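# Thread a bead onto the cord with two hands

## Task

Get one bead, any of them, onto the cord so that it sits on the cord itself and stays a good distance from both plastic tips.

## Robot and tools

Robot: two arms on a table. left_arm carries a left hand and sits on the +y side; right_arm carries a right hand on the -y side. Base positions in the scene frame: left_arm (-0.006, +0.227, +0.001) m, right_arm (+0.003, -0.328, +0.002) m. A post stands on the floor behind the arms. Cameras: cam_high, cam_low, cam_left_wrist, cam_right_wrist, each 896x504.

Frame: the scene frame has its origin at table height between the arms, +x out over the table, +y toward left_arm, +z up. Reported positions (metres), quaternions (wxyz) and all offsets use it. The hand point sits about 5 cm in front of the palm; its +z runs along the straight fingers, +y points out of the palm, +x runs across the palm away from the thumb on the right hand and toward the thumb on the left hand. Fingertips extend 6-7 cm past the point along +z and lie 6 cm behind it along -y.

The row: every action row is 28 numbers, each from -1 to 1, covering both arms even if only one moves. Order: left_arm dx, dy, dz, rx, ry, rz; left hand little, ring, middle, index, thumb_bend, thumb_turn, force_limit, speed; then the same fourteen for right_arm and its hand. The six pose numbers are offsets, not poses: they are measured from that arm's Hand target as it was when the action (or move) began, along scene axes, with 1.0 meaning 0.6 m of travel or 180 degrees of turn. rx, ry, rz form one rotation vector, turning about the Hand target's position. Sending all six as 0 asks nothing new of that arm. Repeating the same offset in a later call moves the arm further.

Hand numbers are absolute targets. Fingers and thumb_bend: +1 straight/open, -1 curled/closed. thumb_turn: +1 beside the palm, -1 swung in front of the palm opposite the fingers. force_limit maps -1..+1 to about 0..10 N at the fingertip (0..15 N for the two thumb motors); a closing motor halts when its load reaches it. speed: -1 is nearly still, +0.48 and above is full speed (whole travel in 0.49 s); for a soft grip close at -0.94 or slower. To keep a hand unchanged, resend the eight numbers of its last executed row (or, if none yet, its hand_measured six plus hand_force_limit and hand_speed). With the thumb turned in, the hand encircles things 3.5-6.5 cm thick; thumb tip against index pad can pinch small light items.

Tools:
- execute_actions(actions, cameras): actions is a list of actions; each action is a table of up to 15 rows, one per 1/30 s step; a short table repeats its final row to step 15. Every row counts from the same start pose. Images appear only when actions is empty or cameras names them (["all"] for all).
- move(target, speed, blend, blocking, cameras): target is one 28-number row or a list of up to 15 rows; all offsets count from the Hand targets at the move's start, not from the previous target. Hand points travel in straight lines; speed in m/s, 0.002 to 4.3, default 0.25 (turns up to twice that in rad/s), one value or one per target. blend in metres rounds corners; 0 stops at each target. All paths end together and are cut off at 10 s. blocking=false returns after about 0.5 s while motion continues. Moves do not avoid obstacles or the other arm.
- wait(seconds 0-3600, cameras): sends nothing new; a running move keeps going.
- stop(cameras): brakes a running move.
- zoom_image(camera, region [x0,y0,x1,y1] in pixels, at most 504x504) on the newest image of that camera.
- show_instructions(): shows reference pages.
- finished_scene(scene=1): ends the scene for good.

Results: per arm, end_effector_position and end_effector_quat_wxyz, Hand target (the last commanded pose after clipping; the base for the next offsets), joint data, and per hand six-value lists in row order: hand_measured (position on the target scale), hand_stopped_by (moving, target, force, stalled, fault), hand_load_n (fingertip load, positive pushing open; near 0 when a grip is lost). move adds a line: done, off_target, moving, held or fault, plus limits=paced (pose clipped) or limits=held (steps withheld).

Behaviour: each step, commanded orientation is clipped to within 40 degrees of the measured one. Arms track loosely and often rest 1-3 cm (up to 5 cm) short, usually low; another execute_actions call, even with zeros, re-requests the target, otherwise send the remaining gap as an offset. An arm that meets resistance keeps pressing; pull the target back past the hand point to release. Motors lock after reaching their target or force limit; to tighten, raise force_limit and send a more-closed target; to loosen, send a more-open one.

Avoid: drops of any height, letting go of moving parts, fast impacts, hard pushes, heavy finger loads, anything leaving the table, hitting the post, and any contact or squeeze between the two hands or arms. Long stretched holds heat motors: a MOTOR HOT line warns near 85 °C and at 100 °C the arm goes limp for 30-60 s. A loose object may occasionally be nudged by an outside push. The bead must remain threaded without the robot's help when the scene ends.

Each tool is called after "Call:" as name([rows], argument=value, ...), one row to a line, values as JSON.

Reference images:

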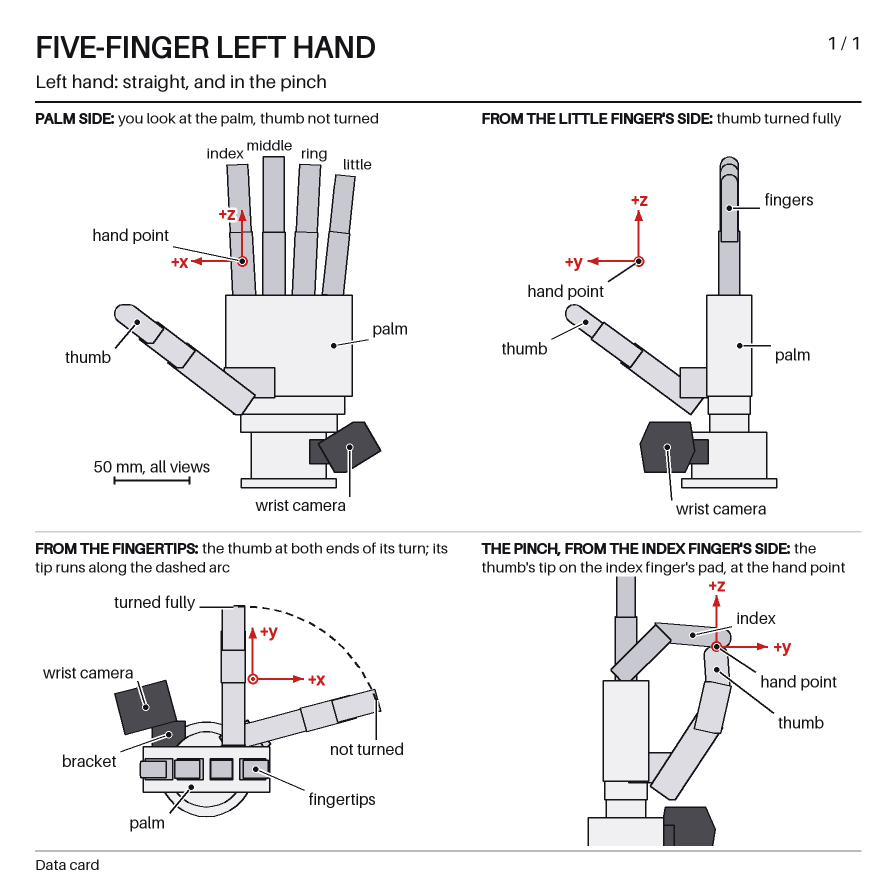

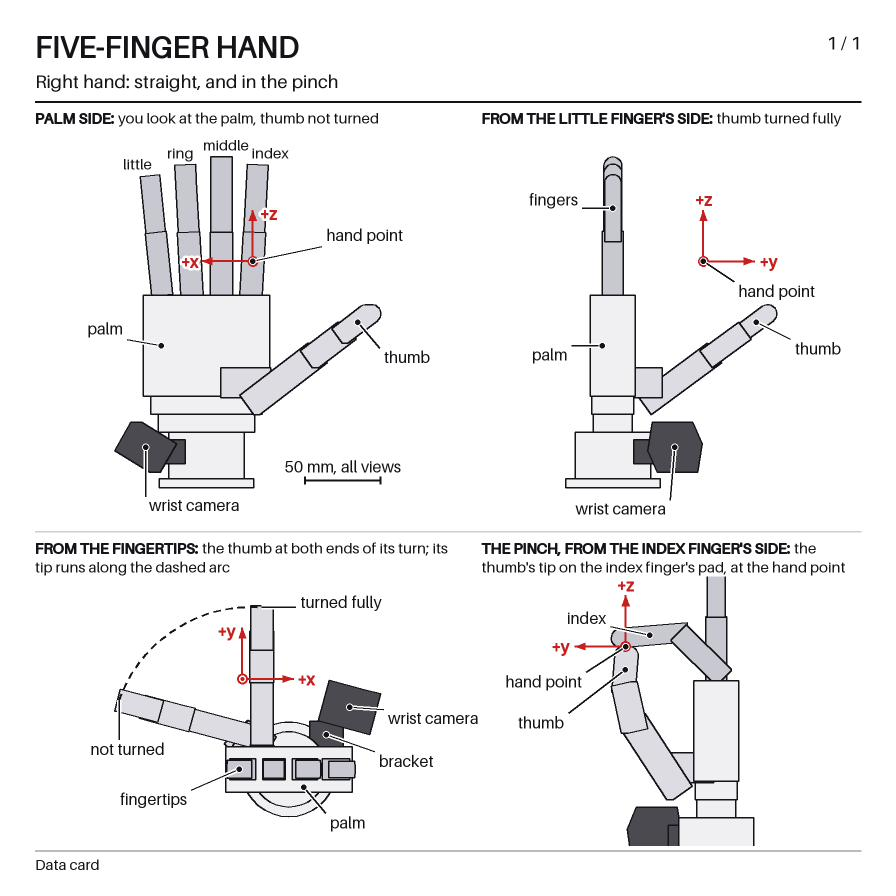

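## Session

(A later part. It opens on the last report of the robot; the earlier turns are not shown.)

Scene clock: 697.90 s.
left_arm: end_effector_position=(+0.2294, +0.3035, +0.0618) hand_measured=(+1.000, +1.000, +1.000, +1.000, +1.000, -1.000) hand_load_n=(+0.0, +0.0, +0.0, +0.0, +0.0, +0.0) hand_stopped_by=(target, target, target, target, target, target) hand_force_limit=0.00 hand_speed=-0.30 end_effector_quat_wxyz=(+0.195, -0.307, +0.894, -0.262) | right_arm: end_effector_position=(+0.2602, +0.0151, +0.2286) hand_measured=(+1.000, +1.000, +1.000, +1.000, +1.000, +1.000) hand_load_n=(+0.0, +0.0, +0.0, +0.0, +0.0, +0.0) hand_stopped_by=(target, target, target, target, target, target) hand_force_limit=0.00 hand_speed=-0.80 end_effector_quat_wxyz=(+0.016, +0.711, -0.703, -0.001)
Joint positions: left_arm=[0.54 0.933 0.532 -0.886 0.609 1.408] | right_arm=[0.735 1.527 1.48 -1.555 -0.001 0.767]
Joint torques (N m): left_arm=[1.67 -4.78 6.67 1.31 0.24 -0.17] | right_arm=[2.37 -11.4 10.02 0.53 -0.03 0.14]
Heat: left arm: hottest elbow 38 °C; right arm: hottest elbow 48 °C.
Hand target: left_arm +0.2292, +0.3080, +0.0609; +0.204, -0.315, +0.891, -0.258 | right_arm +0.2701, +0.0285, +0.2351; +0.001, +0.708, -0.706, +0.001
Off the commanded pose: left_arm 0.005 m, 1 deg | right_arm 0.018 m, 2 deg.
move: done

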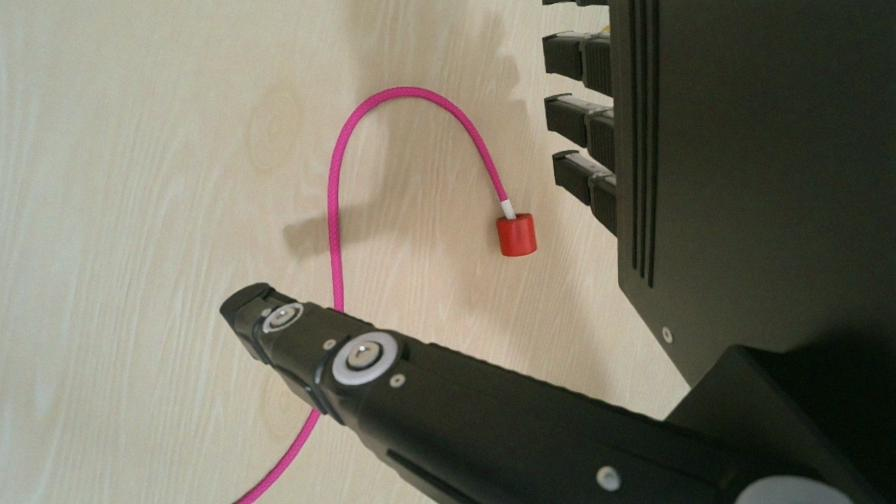

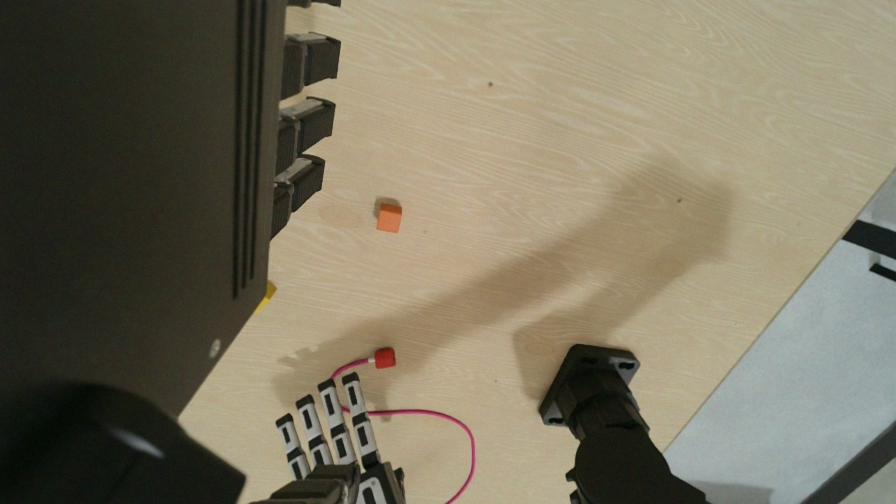

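Call:
move(target=[-0.005,0.0167,-0.0367,0,0,0,1,1,1,1,1,-1,0,-0.3,0,0,0,0,0,0,1,1,1,1,1,1,0,-0.8], speed=0.06, cameras=["cam_left_wrist","cam_right_wrist"])

Call:
zoom_image(camera="cam_left_wrist", region=[400, 60, 660, 300])

Call:
zoom_image(camera="cam_right_wrist", region=[270, 300, 470, 480])

Scene clock: 716.27 s.
left_arm: end_effector_position=(+0.2273, +0.3151, +0.0434) hand_measured=(+1.000, +1.000, +1.000, +1.000, +1.000, -1.000) hand_load_n=(+0.0, +0.0, +0.0, -0.5, -0.5, +0.0) hand_stopped_by=(target, target, target, target, target, target) hand_force_limit=0.00 hand_speed=-0.30 end_effector_quat_wxyz=(+0.200, -0.312, +0.892, -0.258) | right_arm: end_effector_position=(+0.2602, +0.0151, +0.2286) hand_measured=(+1.000, +1.000, +1.000, +1.000, +1.000, +1.000) hand_load_n=(+0.0, +0.0, +0.0, +0.0, -0.5, +0.0) hand_stopped_by=(target, target, target, target, target, target) hand_force_limit=0.00 hand_speed=-0.80 end_effector_quat_wxyz=(+0.016, +0.711, -0.703, -0.001)
Joint positions: left_arm=[0.585 0.975 0.502 -0.826 0.616 1.445] | right_arm=[0.735 1.527 1.48 -1.555 -0.001 0.767]
Joint torques (N m): left_arm=[1.61 -3.6 6.3 1.25 0.46 -0.03] | right_arm=[2.26 -11.52 9.96 0.5 -0.02 0.15]
Heat: left arm: hottest elbow 37 °C; right arm: hottest elbow 48 °C.
Hand target: left_arm +0.2263, +0.3180, +0.0389; +0.204, -0.314, +0.891, -0.258 | right_arm +0.2701, +0.0285, +0.2351; +0.001, +0.708, -0.706, +0.001
Off the commanded pose: left_arm 0.006 m, 1 deg | right_arm 0.018 m, 2 deg.
move: done

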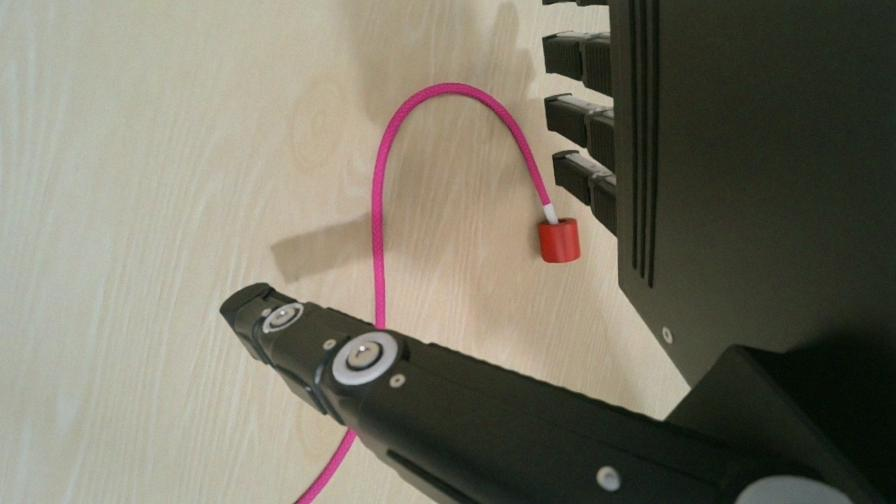

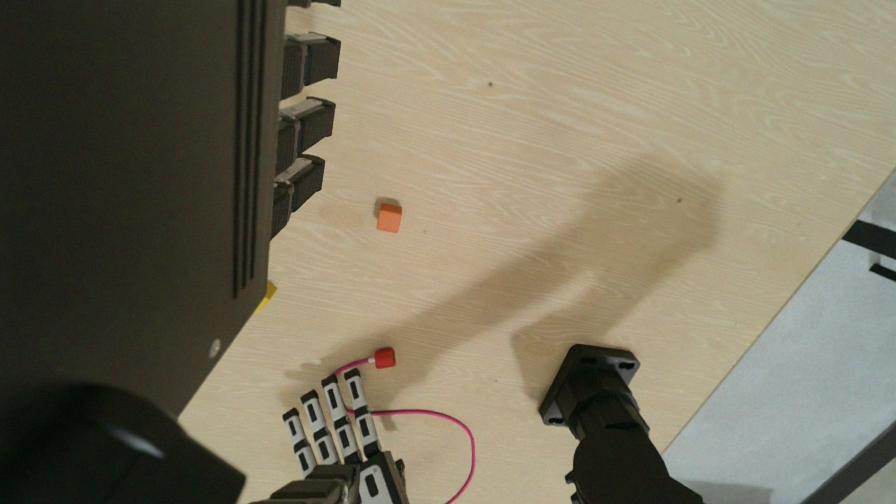

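Scaled by 1.938 from the camera's image (finer frame: 1280x720).

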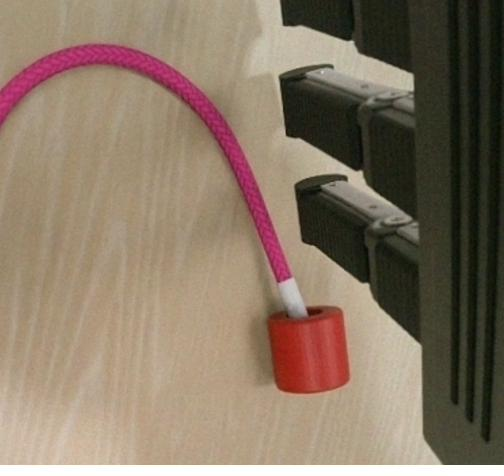

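Scaled by 2.520 from the camera's image (finer frame: 1280x720).

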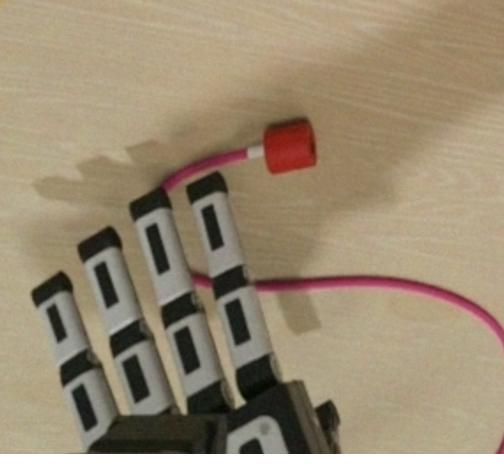

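Call:
move(target=[-0.0058,-0.008,-0.0433,0,0,0,1,1,1,1,1,-1,0,-0.3,0,0,0,0,0,0,1,1,1,1,1,1,0,-0.8], speed=0.04, cameras=["cam_left_wrist","cam_right_wrist"])

Call:
zoom_image(camera="cam_left_wrist", region=[400, 60, 660, 300])

Call:
zoom_image(camera="cam_right_wrist", region=[270, 300, 470, 480])

Scene clock: 739.70 s.
left_arm: end_effector_position=(+0.2292, +0.3117, +0.0251) hand_measured=(+1.000, +1.000, +1.000, +1.000, +1.000, -1.000) hand_load_n=(+0.0, -0.5, +0.0, +0.0, +0.0, +0.0) hand_stopped_by=(target, target, target, target, target, target) hand_force_limit=0.00 hand_speed=-0.30 end_effector_quat_wxyz=(+0.212, -0.308, +0.889, -0.264) | right_arm: end_effector_position=(+0.2602, +0.0151, +0.2286) hand_measured=(+1.000, +1.000, +1.000, +1.000, +1.000, +1.000) hand_load_n=(+0.0, +0.0, +0.0, +0.0, +0.0, +0.0) hand_stopped_by=(target, target, target, target, target, target) hand_force_limit=0.00 hand_speed=-0.80 end_effector_quat_wxyz=(+0.016, +0.711, -0.703, -0.001)
Joint positions: left_arm=[0.585 0.996 0.452 -0.732 0.635 1.441] | right_arm=[0.735 1.527 1.48 -1.555 -0.001 0.767]
Joint torques (N m): left_arm=[0.91 -2.78 5.38 1.42 -0.28 -0.06] | right_arm=[2.26 -11.28 10.15 0.53 -0.01 0.14]
Heat: left arm: hottest elbow 38 °C; right arm: hottest elbow 48 °C.
Hand target: left_arm +0.2229, +0.3132, +0.0130; +0.204, -0.314, +0.891, -0.258 | right_arm +0.2701, +0.0285, +0.2351; +0.001, +0.708, -0.706, +0.001
Off the commanded pose: left_arm 0.014 m, 1 deg | right_arm 0.018 m, 2 deg.
move: off_target (left_arm)

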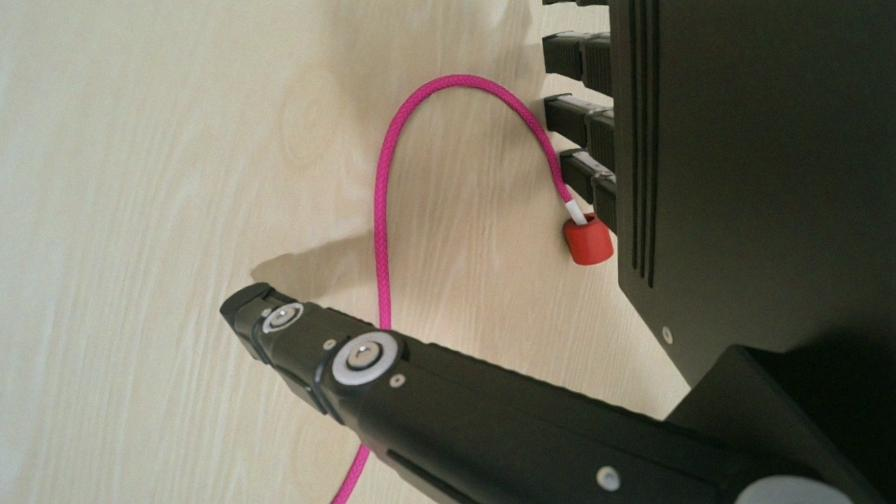

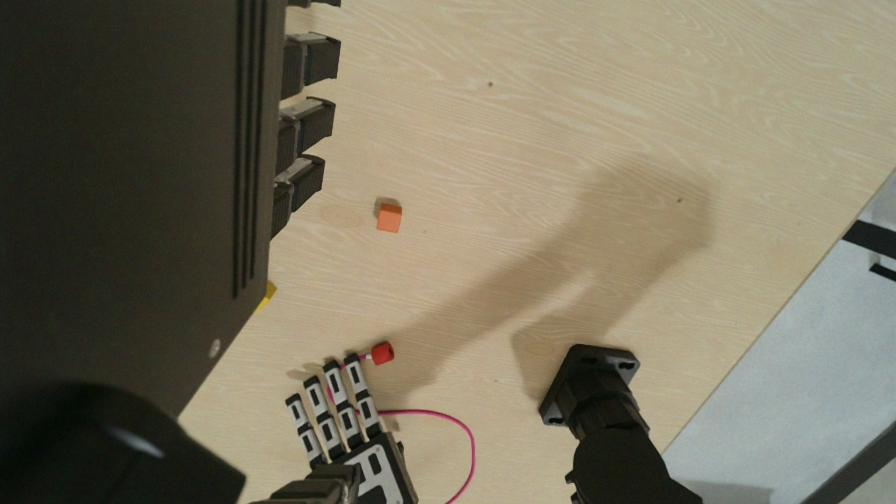

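Scaled by 1.938 from the camera's image (finer frame: 1280x720).

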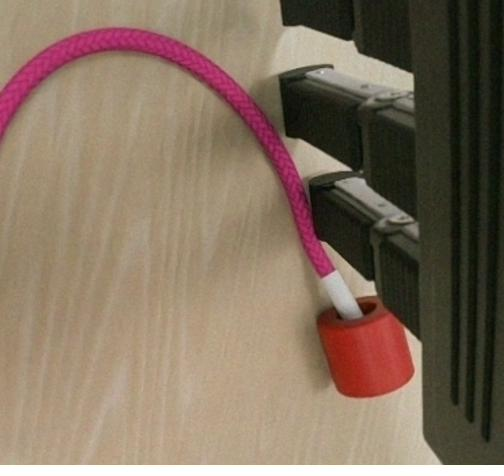

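Scaled by 2.520 from the camera's image (finer frame: 1280x720).

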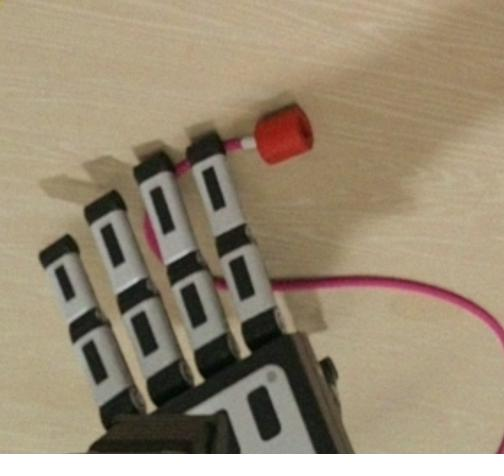

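Call:
move([
  [-0.002,0.010,0.042,0,0,0,1,1,1,1,1,-1,0,-0.3,0,0,0,0,0,0,1,1,1,1,1,1,0,-0.8],
  [-0.002,0.010,0.002,0,0,0,1,1,1,1,1,-1,0,-0.3,0,0,0,0,0,0,1,1,1,1,1,1,0,-0.8],
], speed=0.04, cameras=["cam_left_wrist","cam_right_wrist"])

Call:
zoom_image(camera="cam_left_wrist", region=[400, 60, 660, 300])

Call:
zoom_image(camera="cam_right_wrist", region=[270, 300, 470, 480])

Scene clock: 761.67 s.
left_arm: end_effector_position=(+0.2192, +0.3090, +0.0231) hand_measured=(+1.000, +1.000, +1.000, +1.000, +1.000, -1.000) hand_load_n=(+0.0, +0.0, +0.0, +0.0, +0.0, +0.0) hand_stopped_by=(target, target, target, target, target, target) hand_force_limit=0.00 hand_speed=-0.30 end_effector_quat_wxyz=(+0.197, -0.313, +0.889, -0.270) | right_arm: end_effector_position=(+0.2602, +0.0151, +0.2286) hand_measured=(+1.000, +1.000, +1.000, +1.000, +1.000, +1.000) hand_load_n=(+0.0, +0.0, +0.0, +0.0, +0.0, +0.0) hand_stopped_by=(target, target, target, target, target, target) hand_force_limit=0.00 hand_speed=-0.80 end_effector_quat_wxyz=(+0.016, +0.711, -0.703, -0.001)
Joint positions: left_arm=[0.603 0.999 0.452 -0.776 0.641 1.463] | right_arm=[0.735 1.527 1.48 -1.555 -0.001 0.767]
Joint torques (N m): left_arm=[1.67 -2.02 6.05 2.55 -0.24 -0.01] | right_arm=[2.49 -11.22 10.03 0.49 -0.02 0.14]
Heat: left arm: hottest elbow 37 °C; right arm: hottest elbow 48 °C.
Hand target: left_arm +0.2217, +0.3193, +0.0142; +0.204, -0.314, +0.891, -0.258 | right_arm +0.2701, +0.0285, +0.2351; +0.001, +0.708, -0.706, +0.001
Off the commanded pose: left_arm 0.014 m, 2 deg | right_arm 0.018 m, 2 deg.
move: off_target (left_arm)

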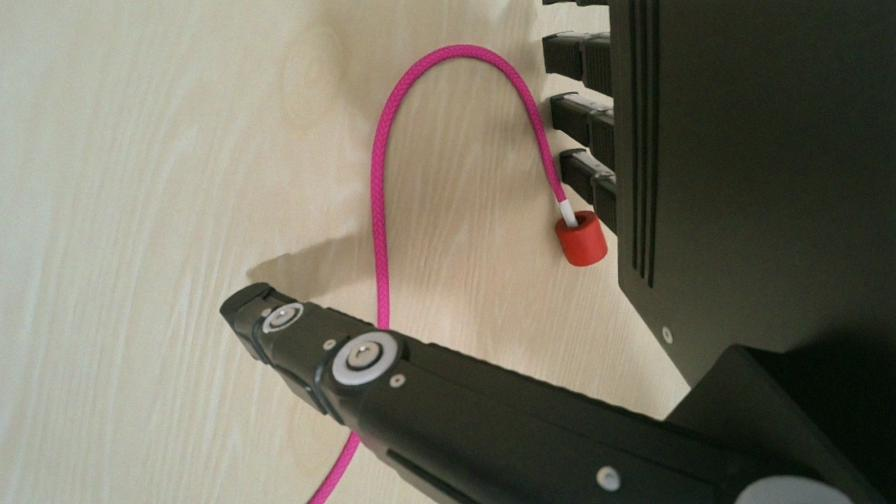

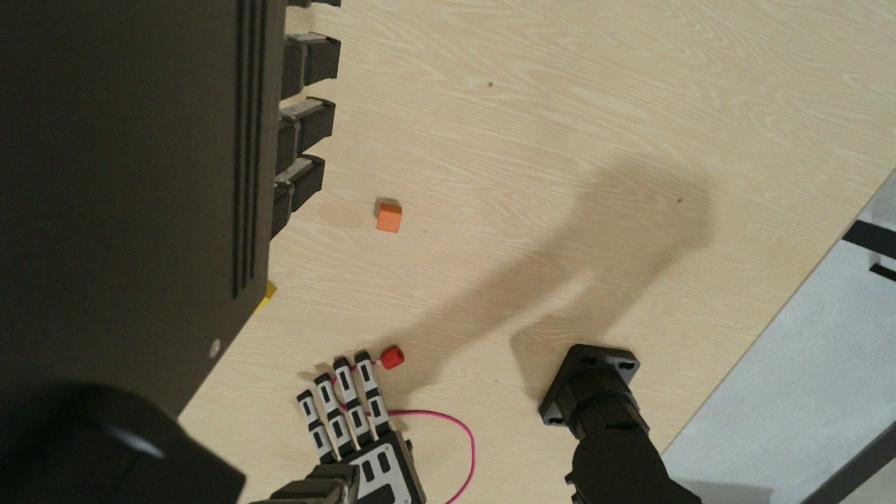

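Scaled by 1.938 from the camera's image (finer frame: 1280x720).

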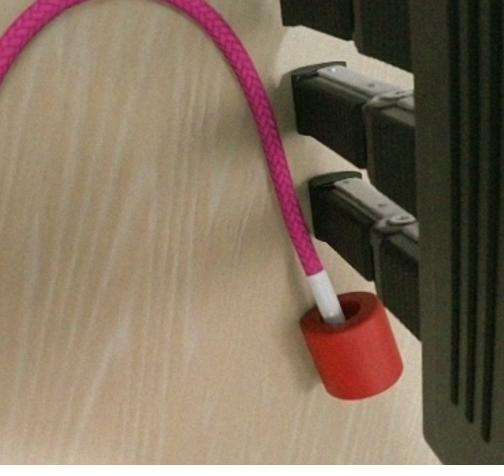

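Scaled by 2.520 from the camera's image (finer frame: 1280x720).

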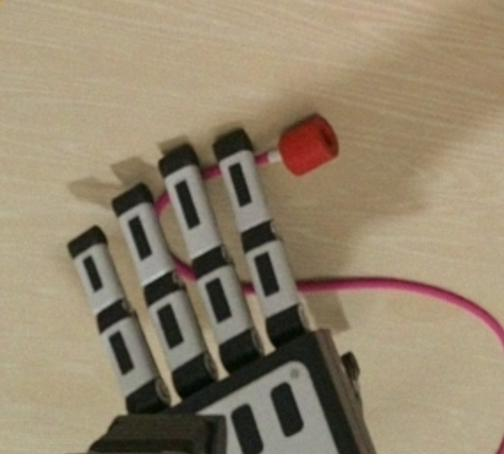

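Call:
move(target=[0,-0.004,0.042,0,0,0,1,1,1,1,1,-1,0,-0.3,0,0,0,0,0,0,1,1,1,1,1,1,0,-0.8], speed=0.06, cameras=["cam_left_wrist","cam_right_wrist"])

Call:
zoom_image(camera="cam_left_wrist", region=[400, 60, 660, 300])

Call:
zoom_image(camera="cam_right_wrist", region=[270, 300, 470, 480])

Scene clock: 803.53 s.
left_arm: end_effector_position=(+0.2131, +0.3081, +0.0263) hand_measured=(+1.000, +1.000, +1.000, +1.000, +1.000, -1.000) hand_load_n=(+0.0, -0.5, +0.0, +0.0, +0.0, +0.0) hand_stopped_by=(target, target, target, target, target, target) hand_force_limit=0.00 hand_speed=-0.30 end_effector_quat_wxyz=(+0.192, -0.316, +0.891, -0.263) | right_arm: end_effector_position=(+0.2602, +0.0151, +0.2286) hand_measured=(+1.000, +1.000, +1.000, +1.000, +1.000, +1.000) hand_load_n=(+0.0, +0.0, +0.0, +0.5, +0.0, +0.0) hand_stopped_by=(target, target, target, target, target, target) hand_force_limit=0.00 hand_speed=-0.80 end_effector_quat_wxyz=(+0.016, +0.711, -0.703, -0.001)
Joint positions: left_arm=[0.603 0.974 0.452 -0.808 0.625 1.463] | right_arm=[0.735 1.527 1.48 -1.555 -0.001 0.767]
Joint torques (N m): left_arm=[0.97 -4.6 9.26 -0.17 0.23 -0.1] | right_arm=[2.2 -11.52 9.99 0.59 -0.02 0.15]
Heat: left arm: hottest elbow 37 °C; right arm: hottest elbow 49 °C.
Hand target: left_arm +0.2217, +0.3169, +0.0394; +0.204, -0.314, +0.891, -0.258 | right_arm +0.2701, +0.0285, +0.2351; +0.001, +0.708, -0.706, +0.001
Off the commanded pose: left_arm 0.018 m, 2 deg | right_arm 0.018 m, 2 deg.
move: off_target (left_arm)

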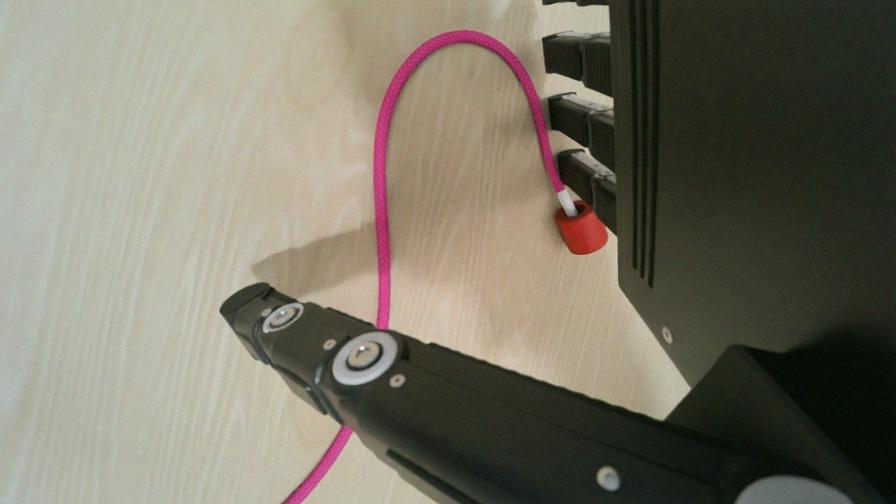

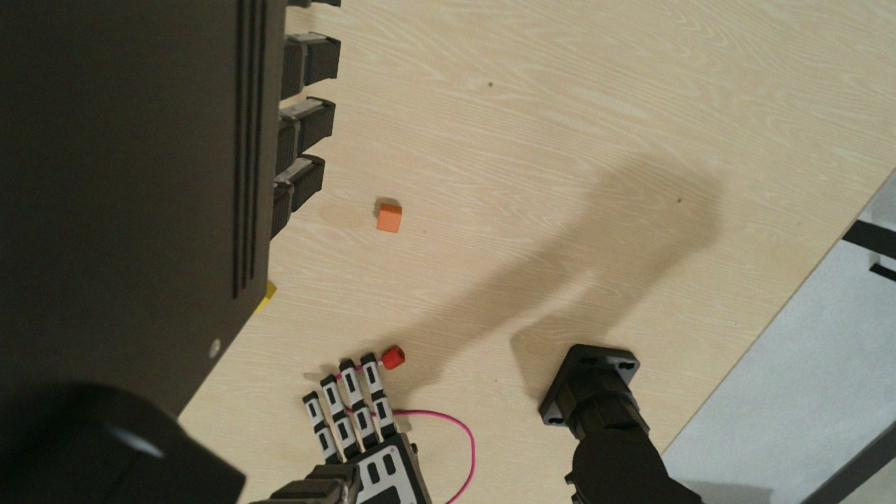

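Scaled by 1.938 from the camera's image (finer frame: 1280x720).

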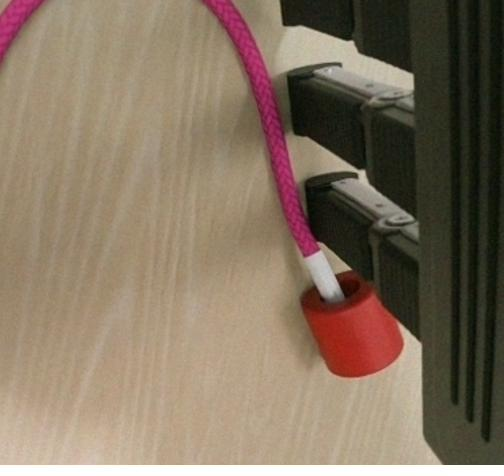

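Scaled by 2.520 from the camera's image (finer frame: 1280x720).

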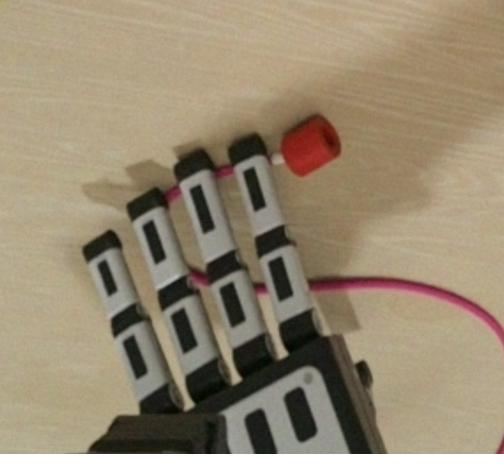

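Call:
move(target=[0.008,0.008,0.06,0,0,0,1,1,1,1,1,-1,0,-0.3,0,0,0,0,0,0,1,1,1,1,1,1,0,-0.8], speed=0.1, cameras=["cam_left_wrist","cam_right_wrist"])

Call:
zoom_image(camera="cam_left_wrist", region=[400, 60, 660, 300])

Call:
zoom_image(camera="cam_right_wrist", region=[270, 300, 470, 480])

Scene clock: 808.97 s.
left_arm: end_effector_position=(+0.2154, +0.3102, +0.0578) hand_measured=(+1.000, +1.000, +1.000, +1.000, +1.000, -1.000) hand_load_n=(+0.0, +0.0, +0.0, +0.0, +0.0, -0.5) hand_stopped_by=(target, target, target, target, target, target) hand_force_limit=0.00 hand_speed=-0.30 end_effector_quat_wxyz=(+0.186, -0.318, +0.891, -0.265) | right_arm: end_effector_position=(+0.2602, +0.0151, +0.2286) hand_measured=(+1.000, +1.000, +1.000, +1.000, +1.000, +1.000) hand_load_n=(+0.0, +0.0, +0.0, +0.0, +0.0, +0.0) hand_stopped_by=(target, target, target, target, target, target) hand_force_limit=0.00 hand_speed=-0.80 end_effector_quat_wxyz=(+0.016, +0.711, -0.703, -0.001)
Joint positions: left_arm=[0.603 0.938 0.526 -0.931 0.624 1.463] | right_arm=[0.735 1.527 1.48 -1.555 -0.001 0.767]
Joint torques (N m): left_arm=[1.55 -4.31 10.44 -0.14 0.3 -0.08] | right_arm=[2.55 -11.46 9.98 0.58 -0.02 0.15]
Heat: left arm: hottest elbow 38 °C; right arm: hottest elbow 49 °C.
Hand target: left_arm +0.2264, +0.3216, +0.0754; +0.204, -0.315, +0.891, -0.258 | right_arm +0.2701, +0.0285, +0.2351; +0.001, +0.708, -0.706, +0.001
Off the commanded pose: left_arm 0.024 m, 2 deg | right_arm 0.018 m, 2 deg.
move: off_target (left_arm)

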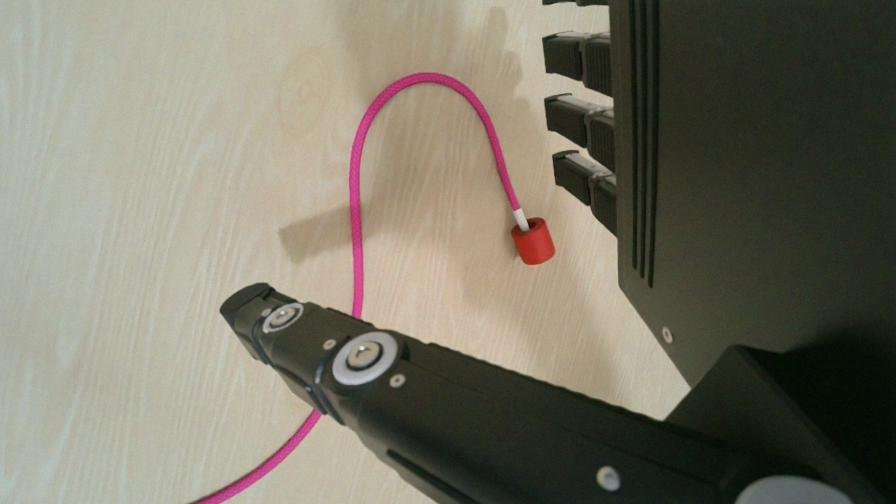

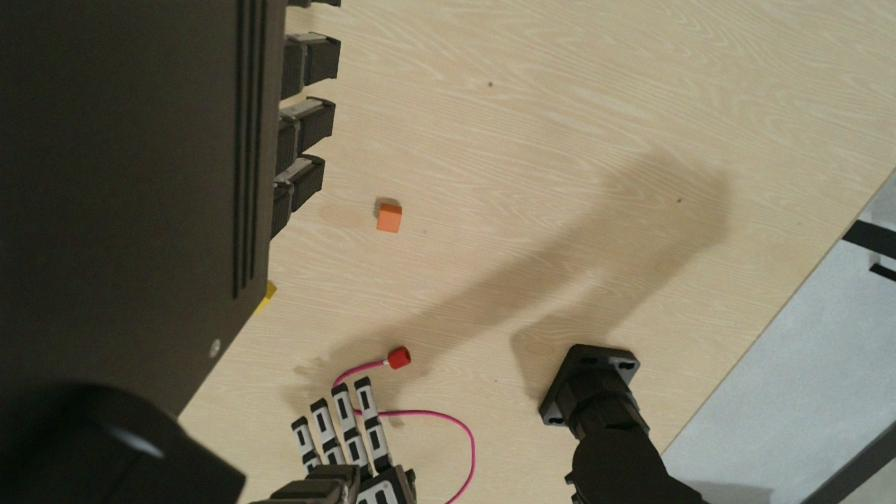

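Scaled by 1.938 from the camera's image (finer frame: 1280x720).

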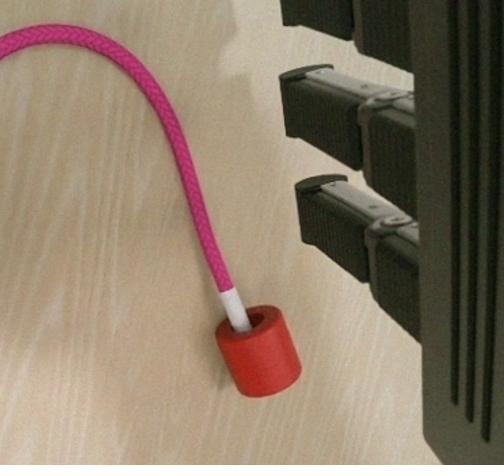

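Scaled by 2.520 from the camera's image (finer frame: 1280x720).

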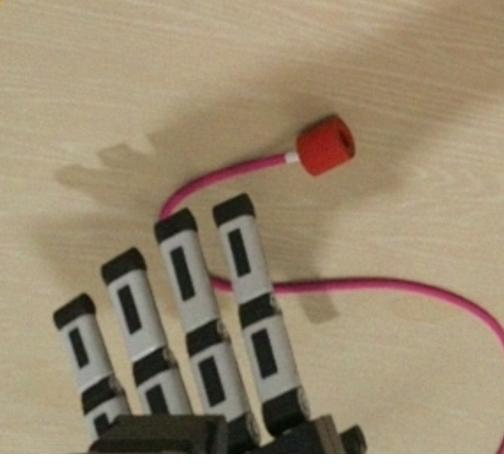

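Call:
move(target=[-0.0373,-0.021,-0.067,0.0104,-0.0146,0.0131,1,1,1,1,1,-1,0,-0.3,0,0,0,0,0,0,1,1,1,1,1,1,0,-0.8], speed=0.06, cameras=["cam_left_wrist","cam_right_wrist"])

Call:
zoom_image(camera="cam_left_wrist", region=[400, 60, 660, 300])

Call:
zoom_image(camera="cam_right_wrist", region=[270, 300, 470, 480])

Scene clock: 832.63 s.
left_arm: end_effector_position=(+0.2048, +0.3050, +0.0369) hand_measured=(+1.000, +1.000, +1.000, +1.000, +1.000, -1.000) hand_load_n=(+0.0, +0.0, +0.0, -0.5, +0.0, +0.0) hand_stopped_by=(target, target, target, target, target, target) hand_force_limit=0.00 hand_speed=-0.30 end_effector_quat_wxyz=(+0.227, -0.315, +0.887, -0.250) | right_arm: end_effector_position=(+0.2602, +0.0151, +0.2286) hand_measured=(+1.000, +1.000, +1.000, +1.000, +1.000, +1.000) hand_load_n=(+0.0, +0.0, +0.0, +0.0, +0.0, +0.0) hand_stopped_by=(target, target, target, target, target, target) hand_force_limit=0.00 hand_speed=-0.80 end_effector_quat_wxyz=(+0.016, +0.711, -0.703, -0.001)
Joint positions: left_arm=[0.614 0.839 0.411 -0.822 0.622 1.447] | right_arm=[0.735 1.527 1.48 -1.555 -0.001 0.767]
Joint torques (N m): left_arm=[1.85 -3.08 6.54 1.37 0.24 -0.15] | right_arm=[2.49 -11.16 10.04 0.58 -0.03 0.13]
Heat: left arm: hottest elbow 41 °C; right arm: hottest elbow 49 °C.
Hand target: left_arm +0.2042, +0.3090, +0.0352; +0.235, -0.323, +0.883, -0.246 | right_arm +0.2701, +0.0285, +0.2351; +0.001, +0.708, -0.706, +0.001
Off the commanded pose: left_arm 0.004 m, 1 deg | right_arm 0.018 m, 2 deg.
move: done

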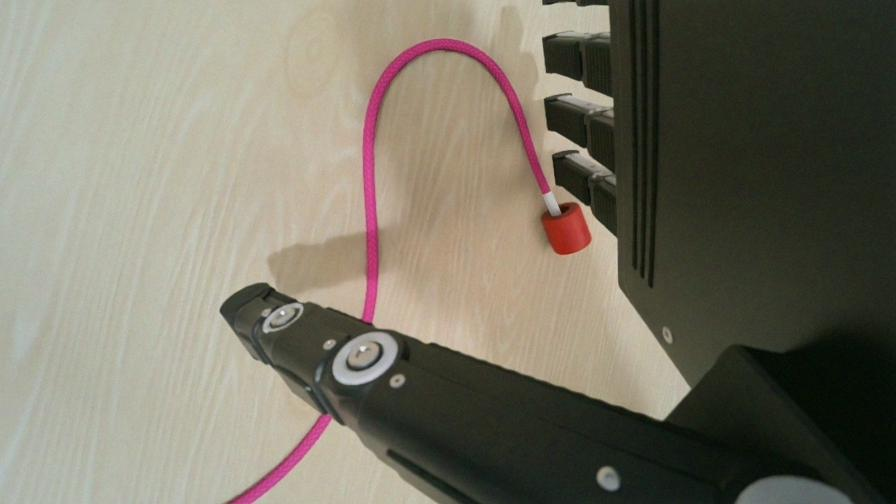

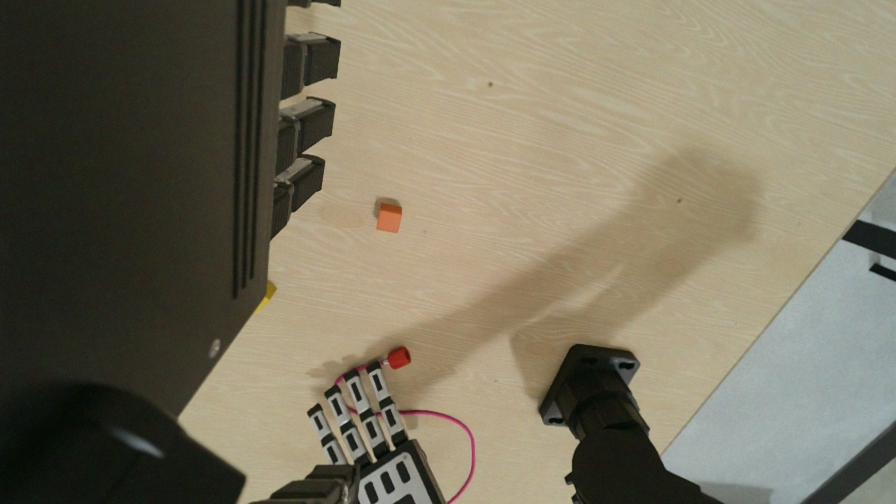

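Scaled by 1.938 from the camera's image (finer frame: 1280x720).

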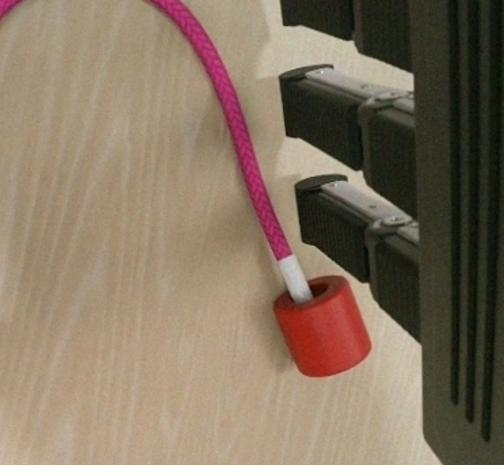

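Scaled by 2.520 from the camera's image (finer frame: 1280x720).

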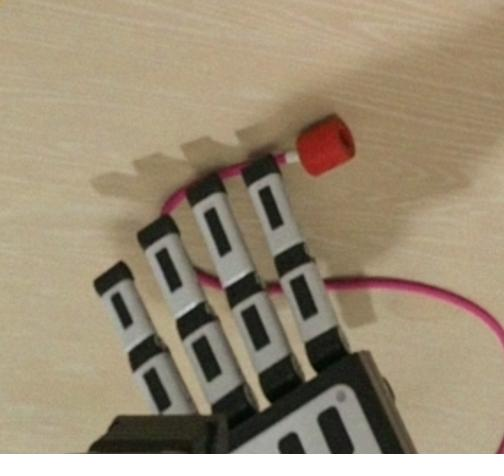

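Call:
move(target=[0,0,-0.030,0,0,0,1,1,1,1,1,-1,0,-0.3,0,0,0,0,0,0,1,1,1,1,1,1,0,-0.8], speed=0.04, cameras=["cam_left_wrist","cam_right_wrist"])

Call:
zoom_image(camera="cam_left_wrist", region=[400, 60, 660, 300])

Call:
zoom_image(camera="cam_right_wrist", region=[270, 300, 470, 480])

Scene clock: 846.77 s.
left_arm: end_effector_position=(+0.2070, +0.3073, +0.0251) hand_measured=(+1.000, +1.000, +1.000, +1.000, +1.000, -1.000) hand_load_n=(+0.0, -0.5, +0.0, +0.0, +0.0, +0.0) hand_stopped_by=(target, target, target, target, target, target) hand_force_limit=0.00 hand_speed=-0.30 end_effector_quat_wxyz=(+0.236, -0.314, +0.886, -0.247) | right_arm: end_effector_position=(+0.2602, +0.0151, +0.2286) hand_measured=(+1.000, +1.000, +1.000, +1.000, +1.000, +1.000) hand_load_n=(+0.0, +0.0, +0.0, +0.0, +0.0, +0.0) hand_stopped_by=(target, target, target, target, target, target) hand_force_limit=0.00 hand_speed=-0.80 end_effector_quat_wxyz=(+0.016, +0.711, -0.703, -0.001)
Joint positions: left_arm=[0.616 0.856 0.381 -0.755 0.621 1.444] | right_arm=[0.735 1.527 1.48 -1.555 -0.001 0.767]
Joint torques (N m): left_arm=[1.49 -1.49 5.89 1.74 0.25 -0.13] | right_arm=[2.37 -11.4 10.02 0.47 -0.02 0.14]
Heat: left arm: hottest elbow 39 °C; right arm: hottest elbow 49 °C.
Hand target: left_arm +0.2041, +0.3090, +0.0171; +0.234, -0.323, +0.883, -0.246 | right_arm +0.2701, +0.0285, +0.2351; +0.001, +0.708, -0.706, +0.001
Off the commanded pose: left_arm 0.009 m, 1 deg | right_arm 0.018 m, 2 deg.
move: done

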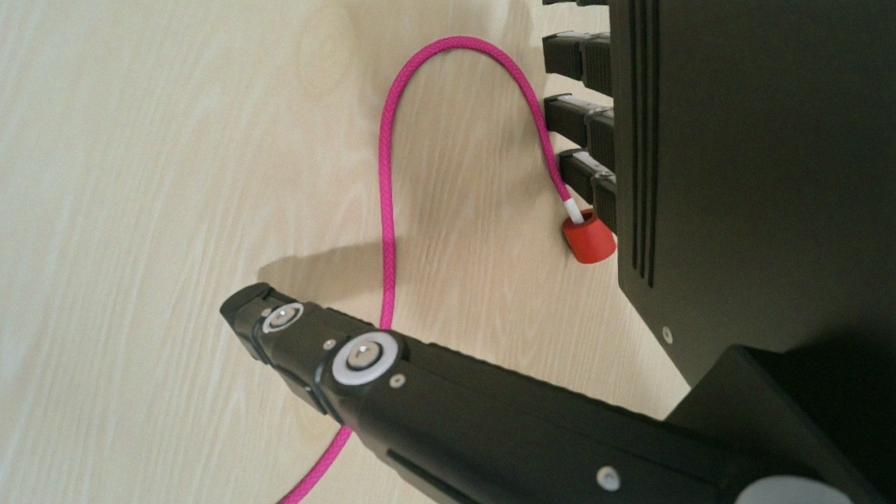

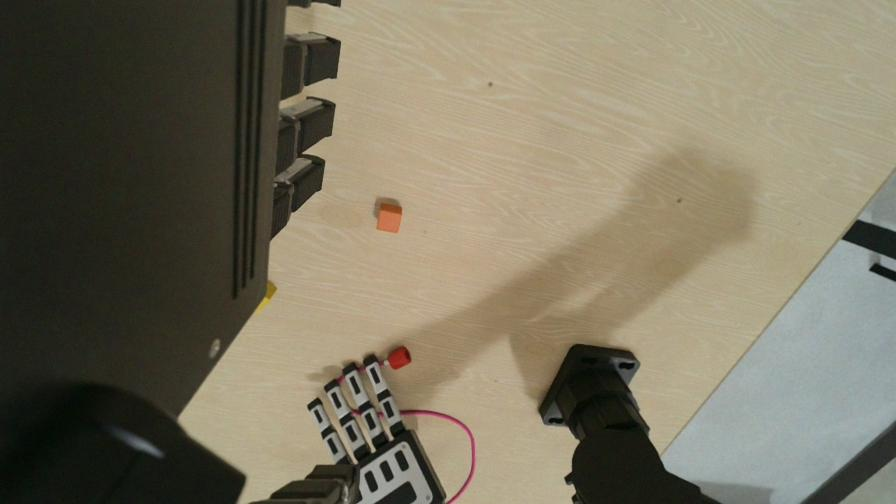

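Scaled by 1.938 from the camera's image (finer frame: 1280x720).

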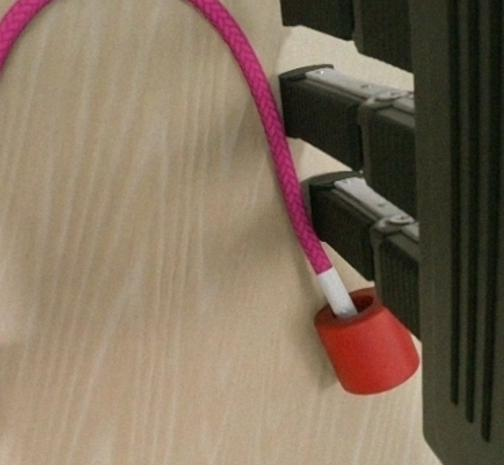

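Scaled by 2.520 from the camera's image (finer frame: 1280x720).

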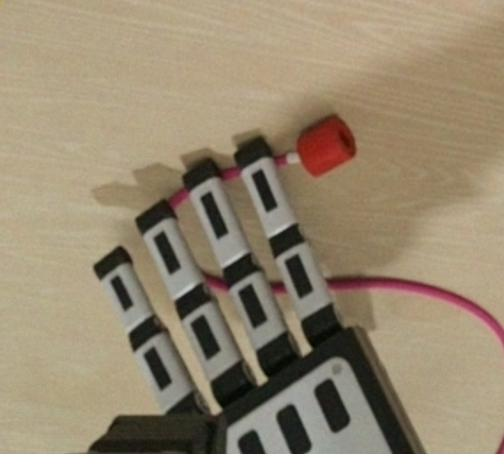

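Call:
move([
  [-0.007,0.011,0.06,0,0,0,1,1,1,1,1,-1,0,-0.3,0,0,0,0,0,0,1,1,1,1,1,1,0,-0.8],
  [-0.007,0.011,0.015,0,0,0,1,1,1,1,1,-1,0,-0.3,0,0,0,0,0,0,1,1,1,1,1,1,0,-0.8],
], speed=0.06, cameras=["cam_left_wrist","cam_right_wrist"])

Call:
zoom_image(camera="cam_left_wrist", region=[400, 60, 660, 300])

Call:
zoom_image(camera="cam_right_wrist", region=[270, 300, 470, 480])

Scene clock: 894.83 s.
left_arm: end_effector_position=(+0.1994, +0.3118, +0.0288) hand_measured=(+1.000, +1.000, +1.000, +1.000, +1.000, -1.000) hand_load_n=(+0.0, +0.0, +0.0, +0.0, +0.0, +0.0) hand_stopped_by=(target, target, target, target, target, target) hand_force_limit=0.00 hand_speed=-0.30 end_effector_quat_wxyz=(+0.230, -0.321, +0.885, -0.248) | right_arm: end_effector_position=(+0.2602, +0.0151, +0.2286) hand_measured=(+1.000, +1.000, +1.000, +1.000, +1.000, +1.000) hand_load_n=(+0.0, +0.0, +0.0, +0.0, +0.0, +0.5) hand_stopped_by=(target, target, target, target, target, target) hand_force_limit=0.00 hand_speed=-0.80 end_effector_quat_wxyz=(+0.016, +0.711, -0.703, -0.001)
Joint positions: left_arm=[0.656 0.853 0.395 -0.809 0.628 1.481] | right_arm=[0.735 1.527 1.48 -1.555 -0.001 0.767]
Joint torques (N m): left_arm=[1.79 -1.73 6.76 1.33 0.46 -0.05] | right_arm=[2.26 -11.63 10.1 0.54 -0.04 0.12]
Heat: left arm: hottest elbow 37 °C; right arm: hottest elbow 49 °C.
Hand target: left_arm +0.1999, +0.3156, +0.0262; +0.234, -0.323, +0.883, -0.246 | right_arm +0.2701, +0.0285, +0.2351; +0.001, +0.708, -0.706, +0.001
Off the commanded pose: left_arm 0.005 m, 1 deg | right_arm 0.018 m, 2 deg.
move: done

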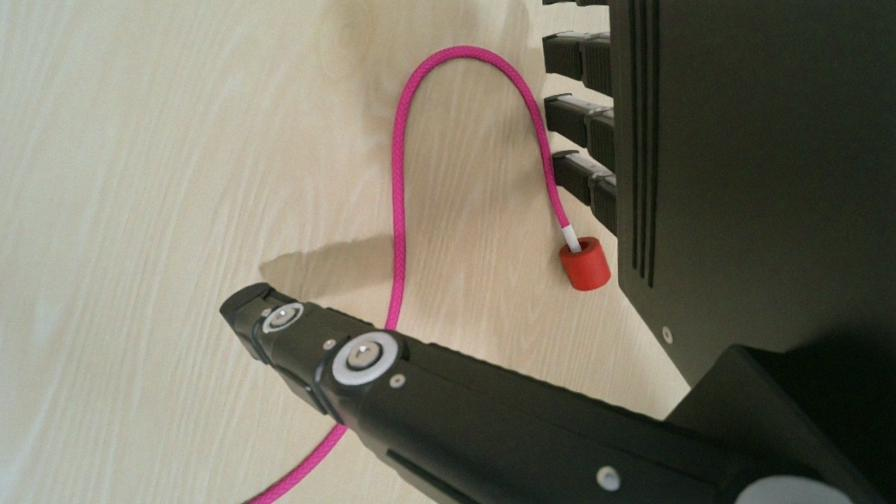

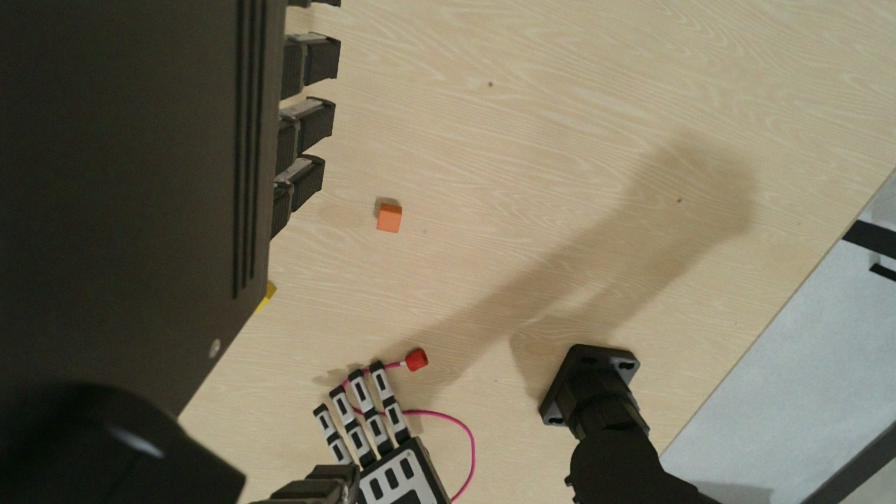

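Scaled by 1.938 from the camera's image (finer frame: 1280x720).

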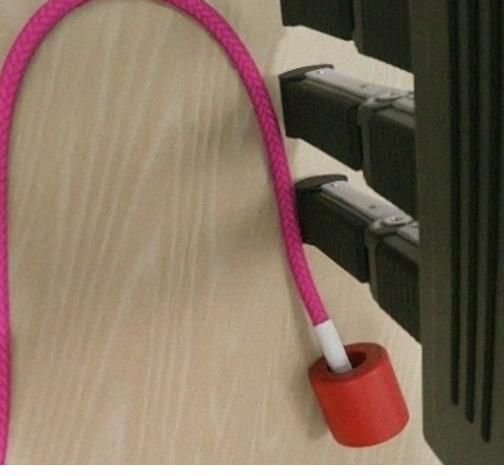

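Scaled by 2.520 from the camera's image (finer frame: 1280x720).

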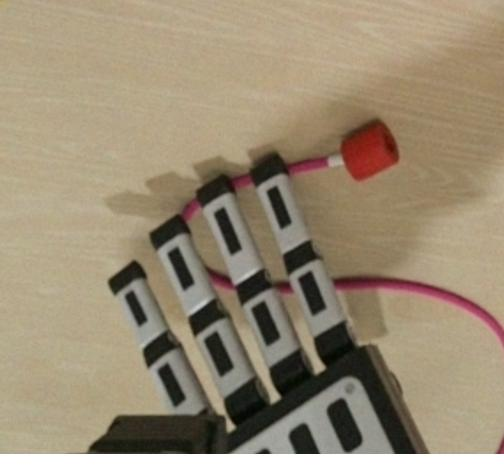

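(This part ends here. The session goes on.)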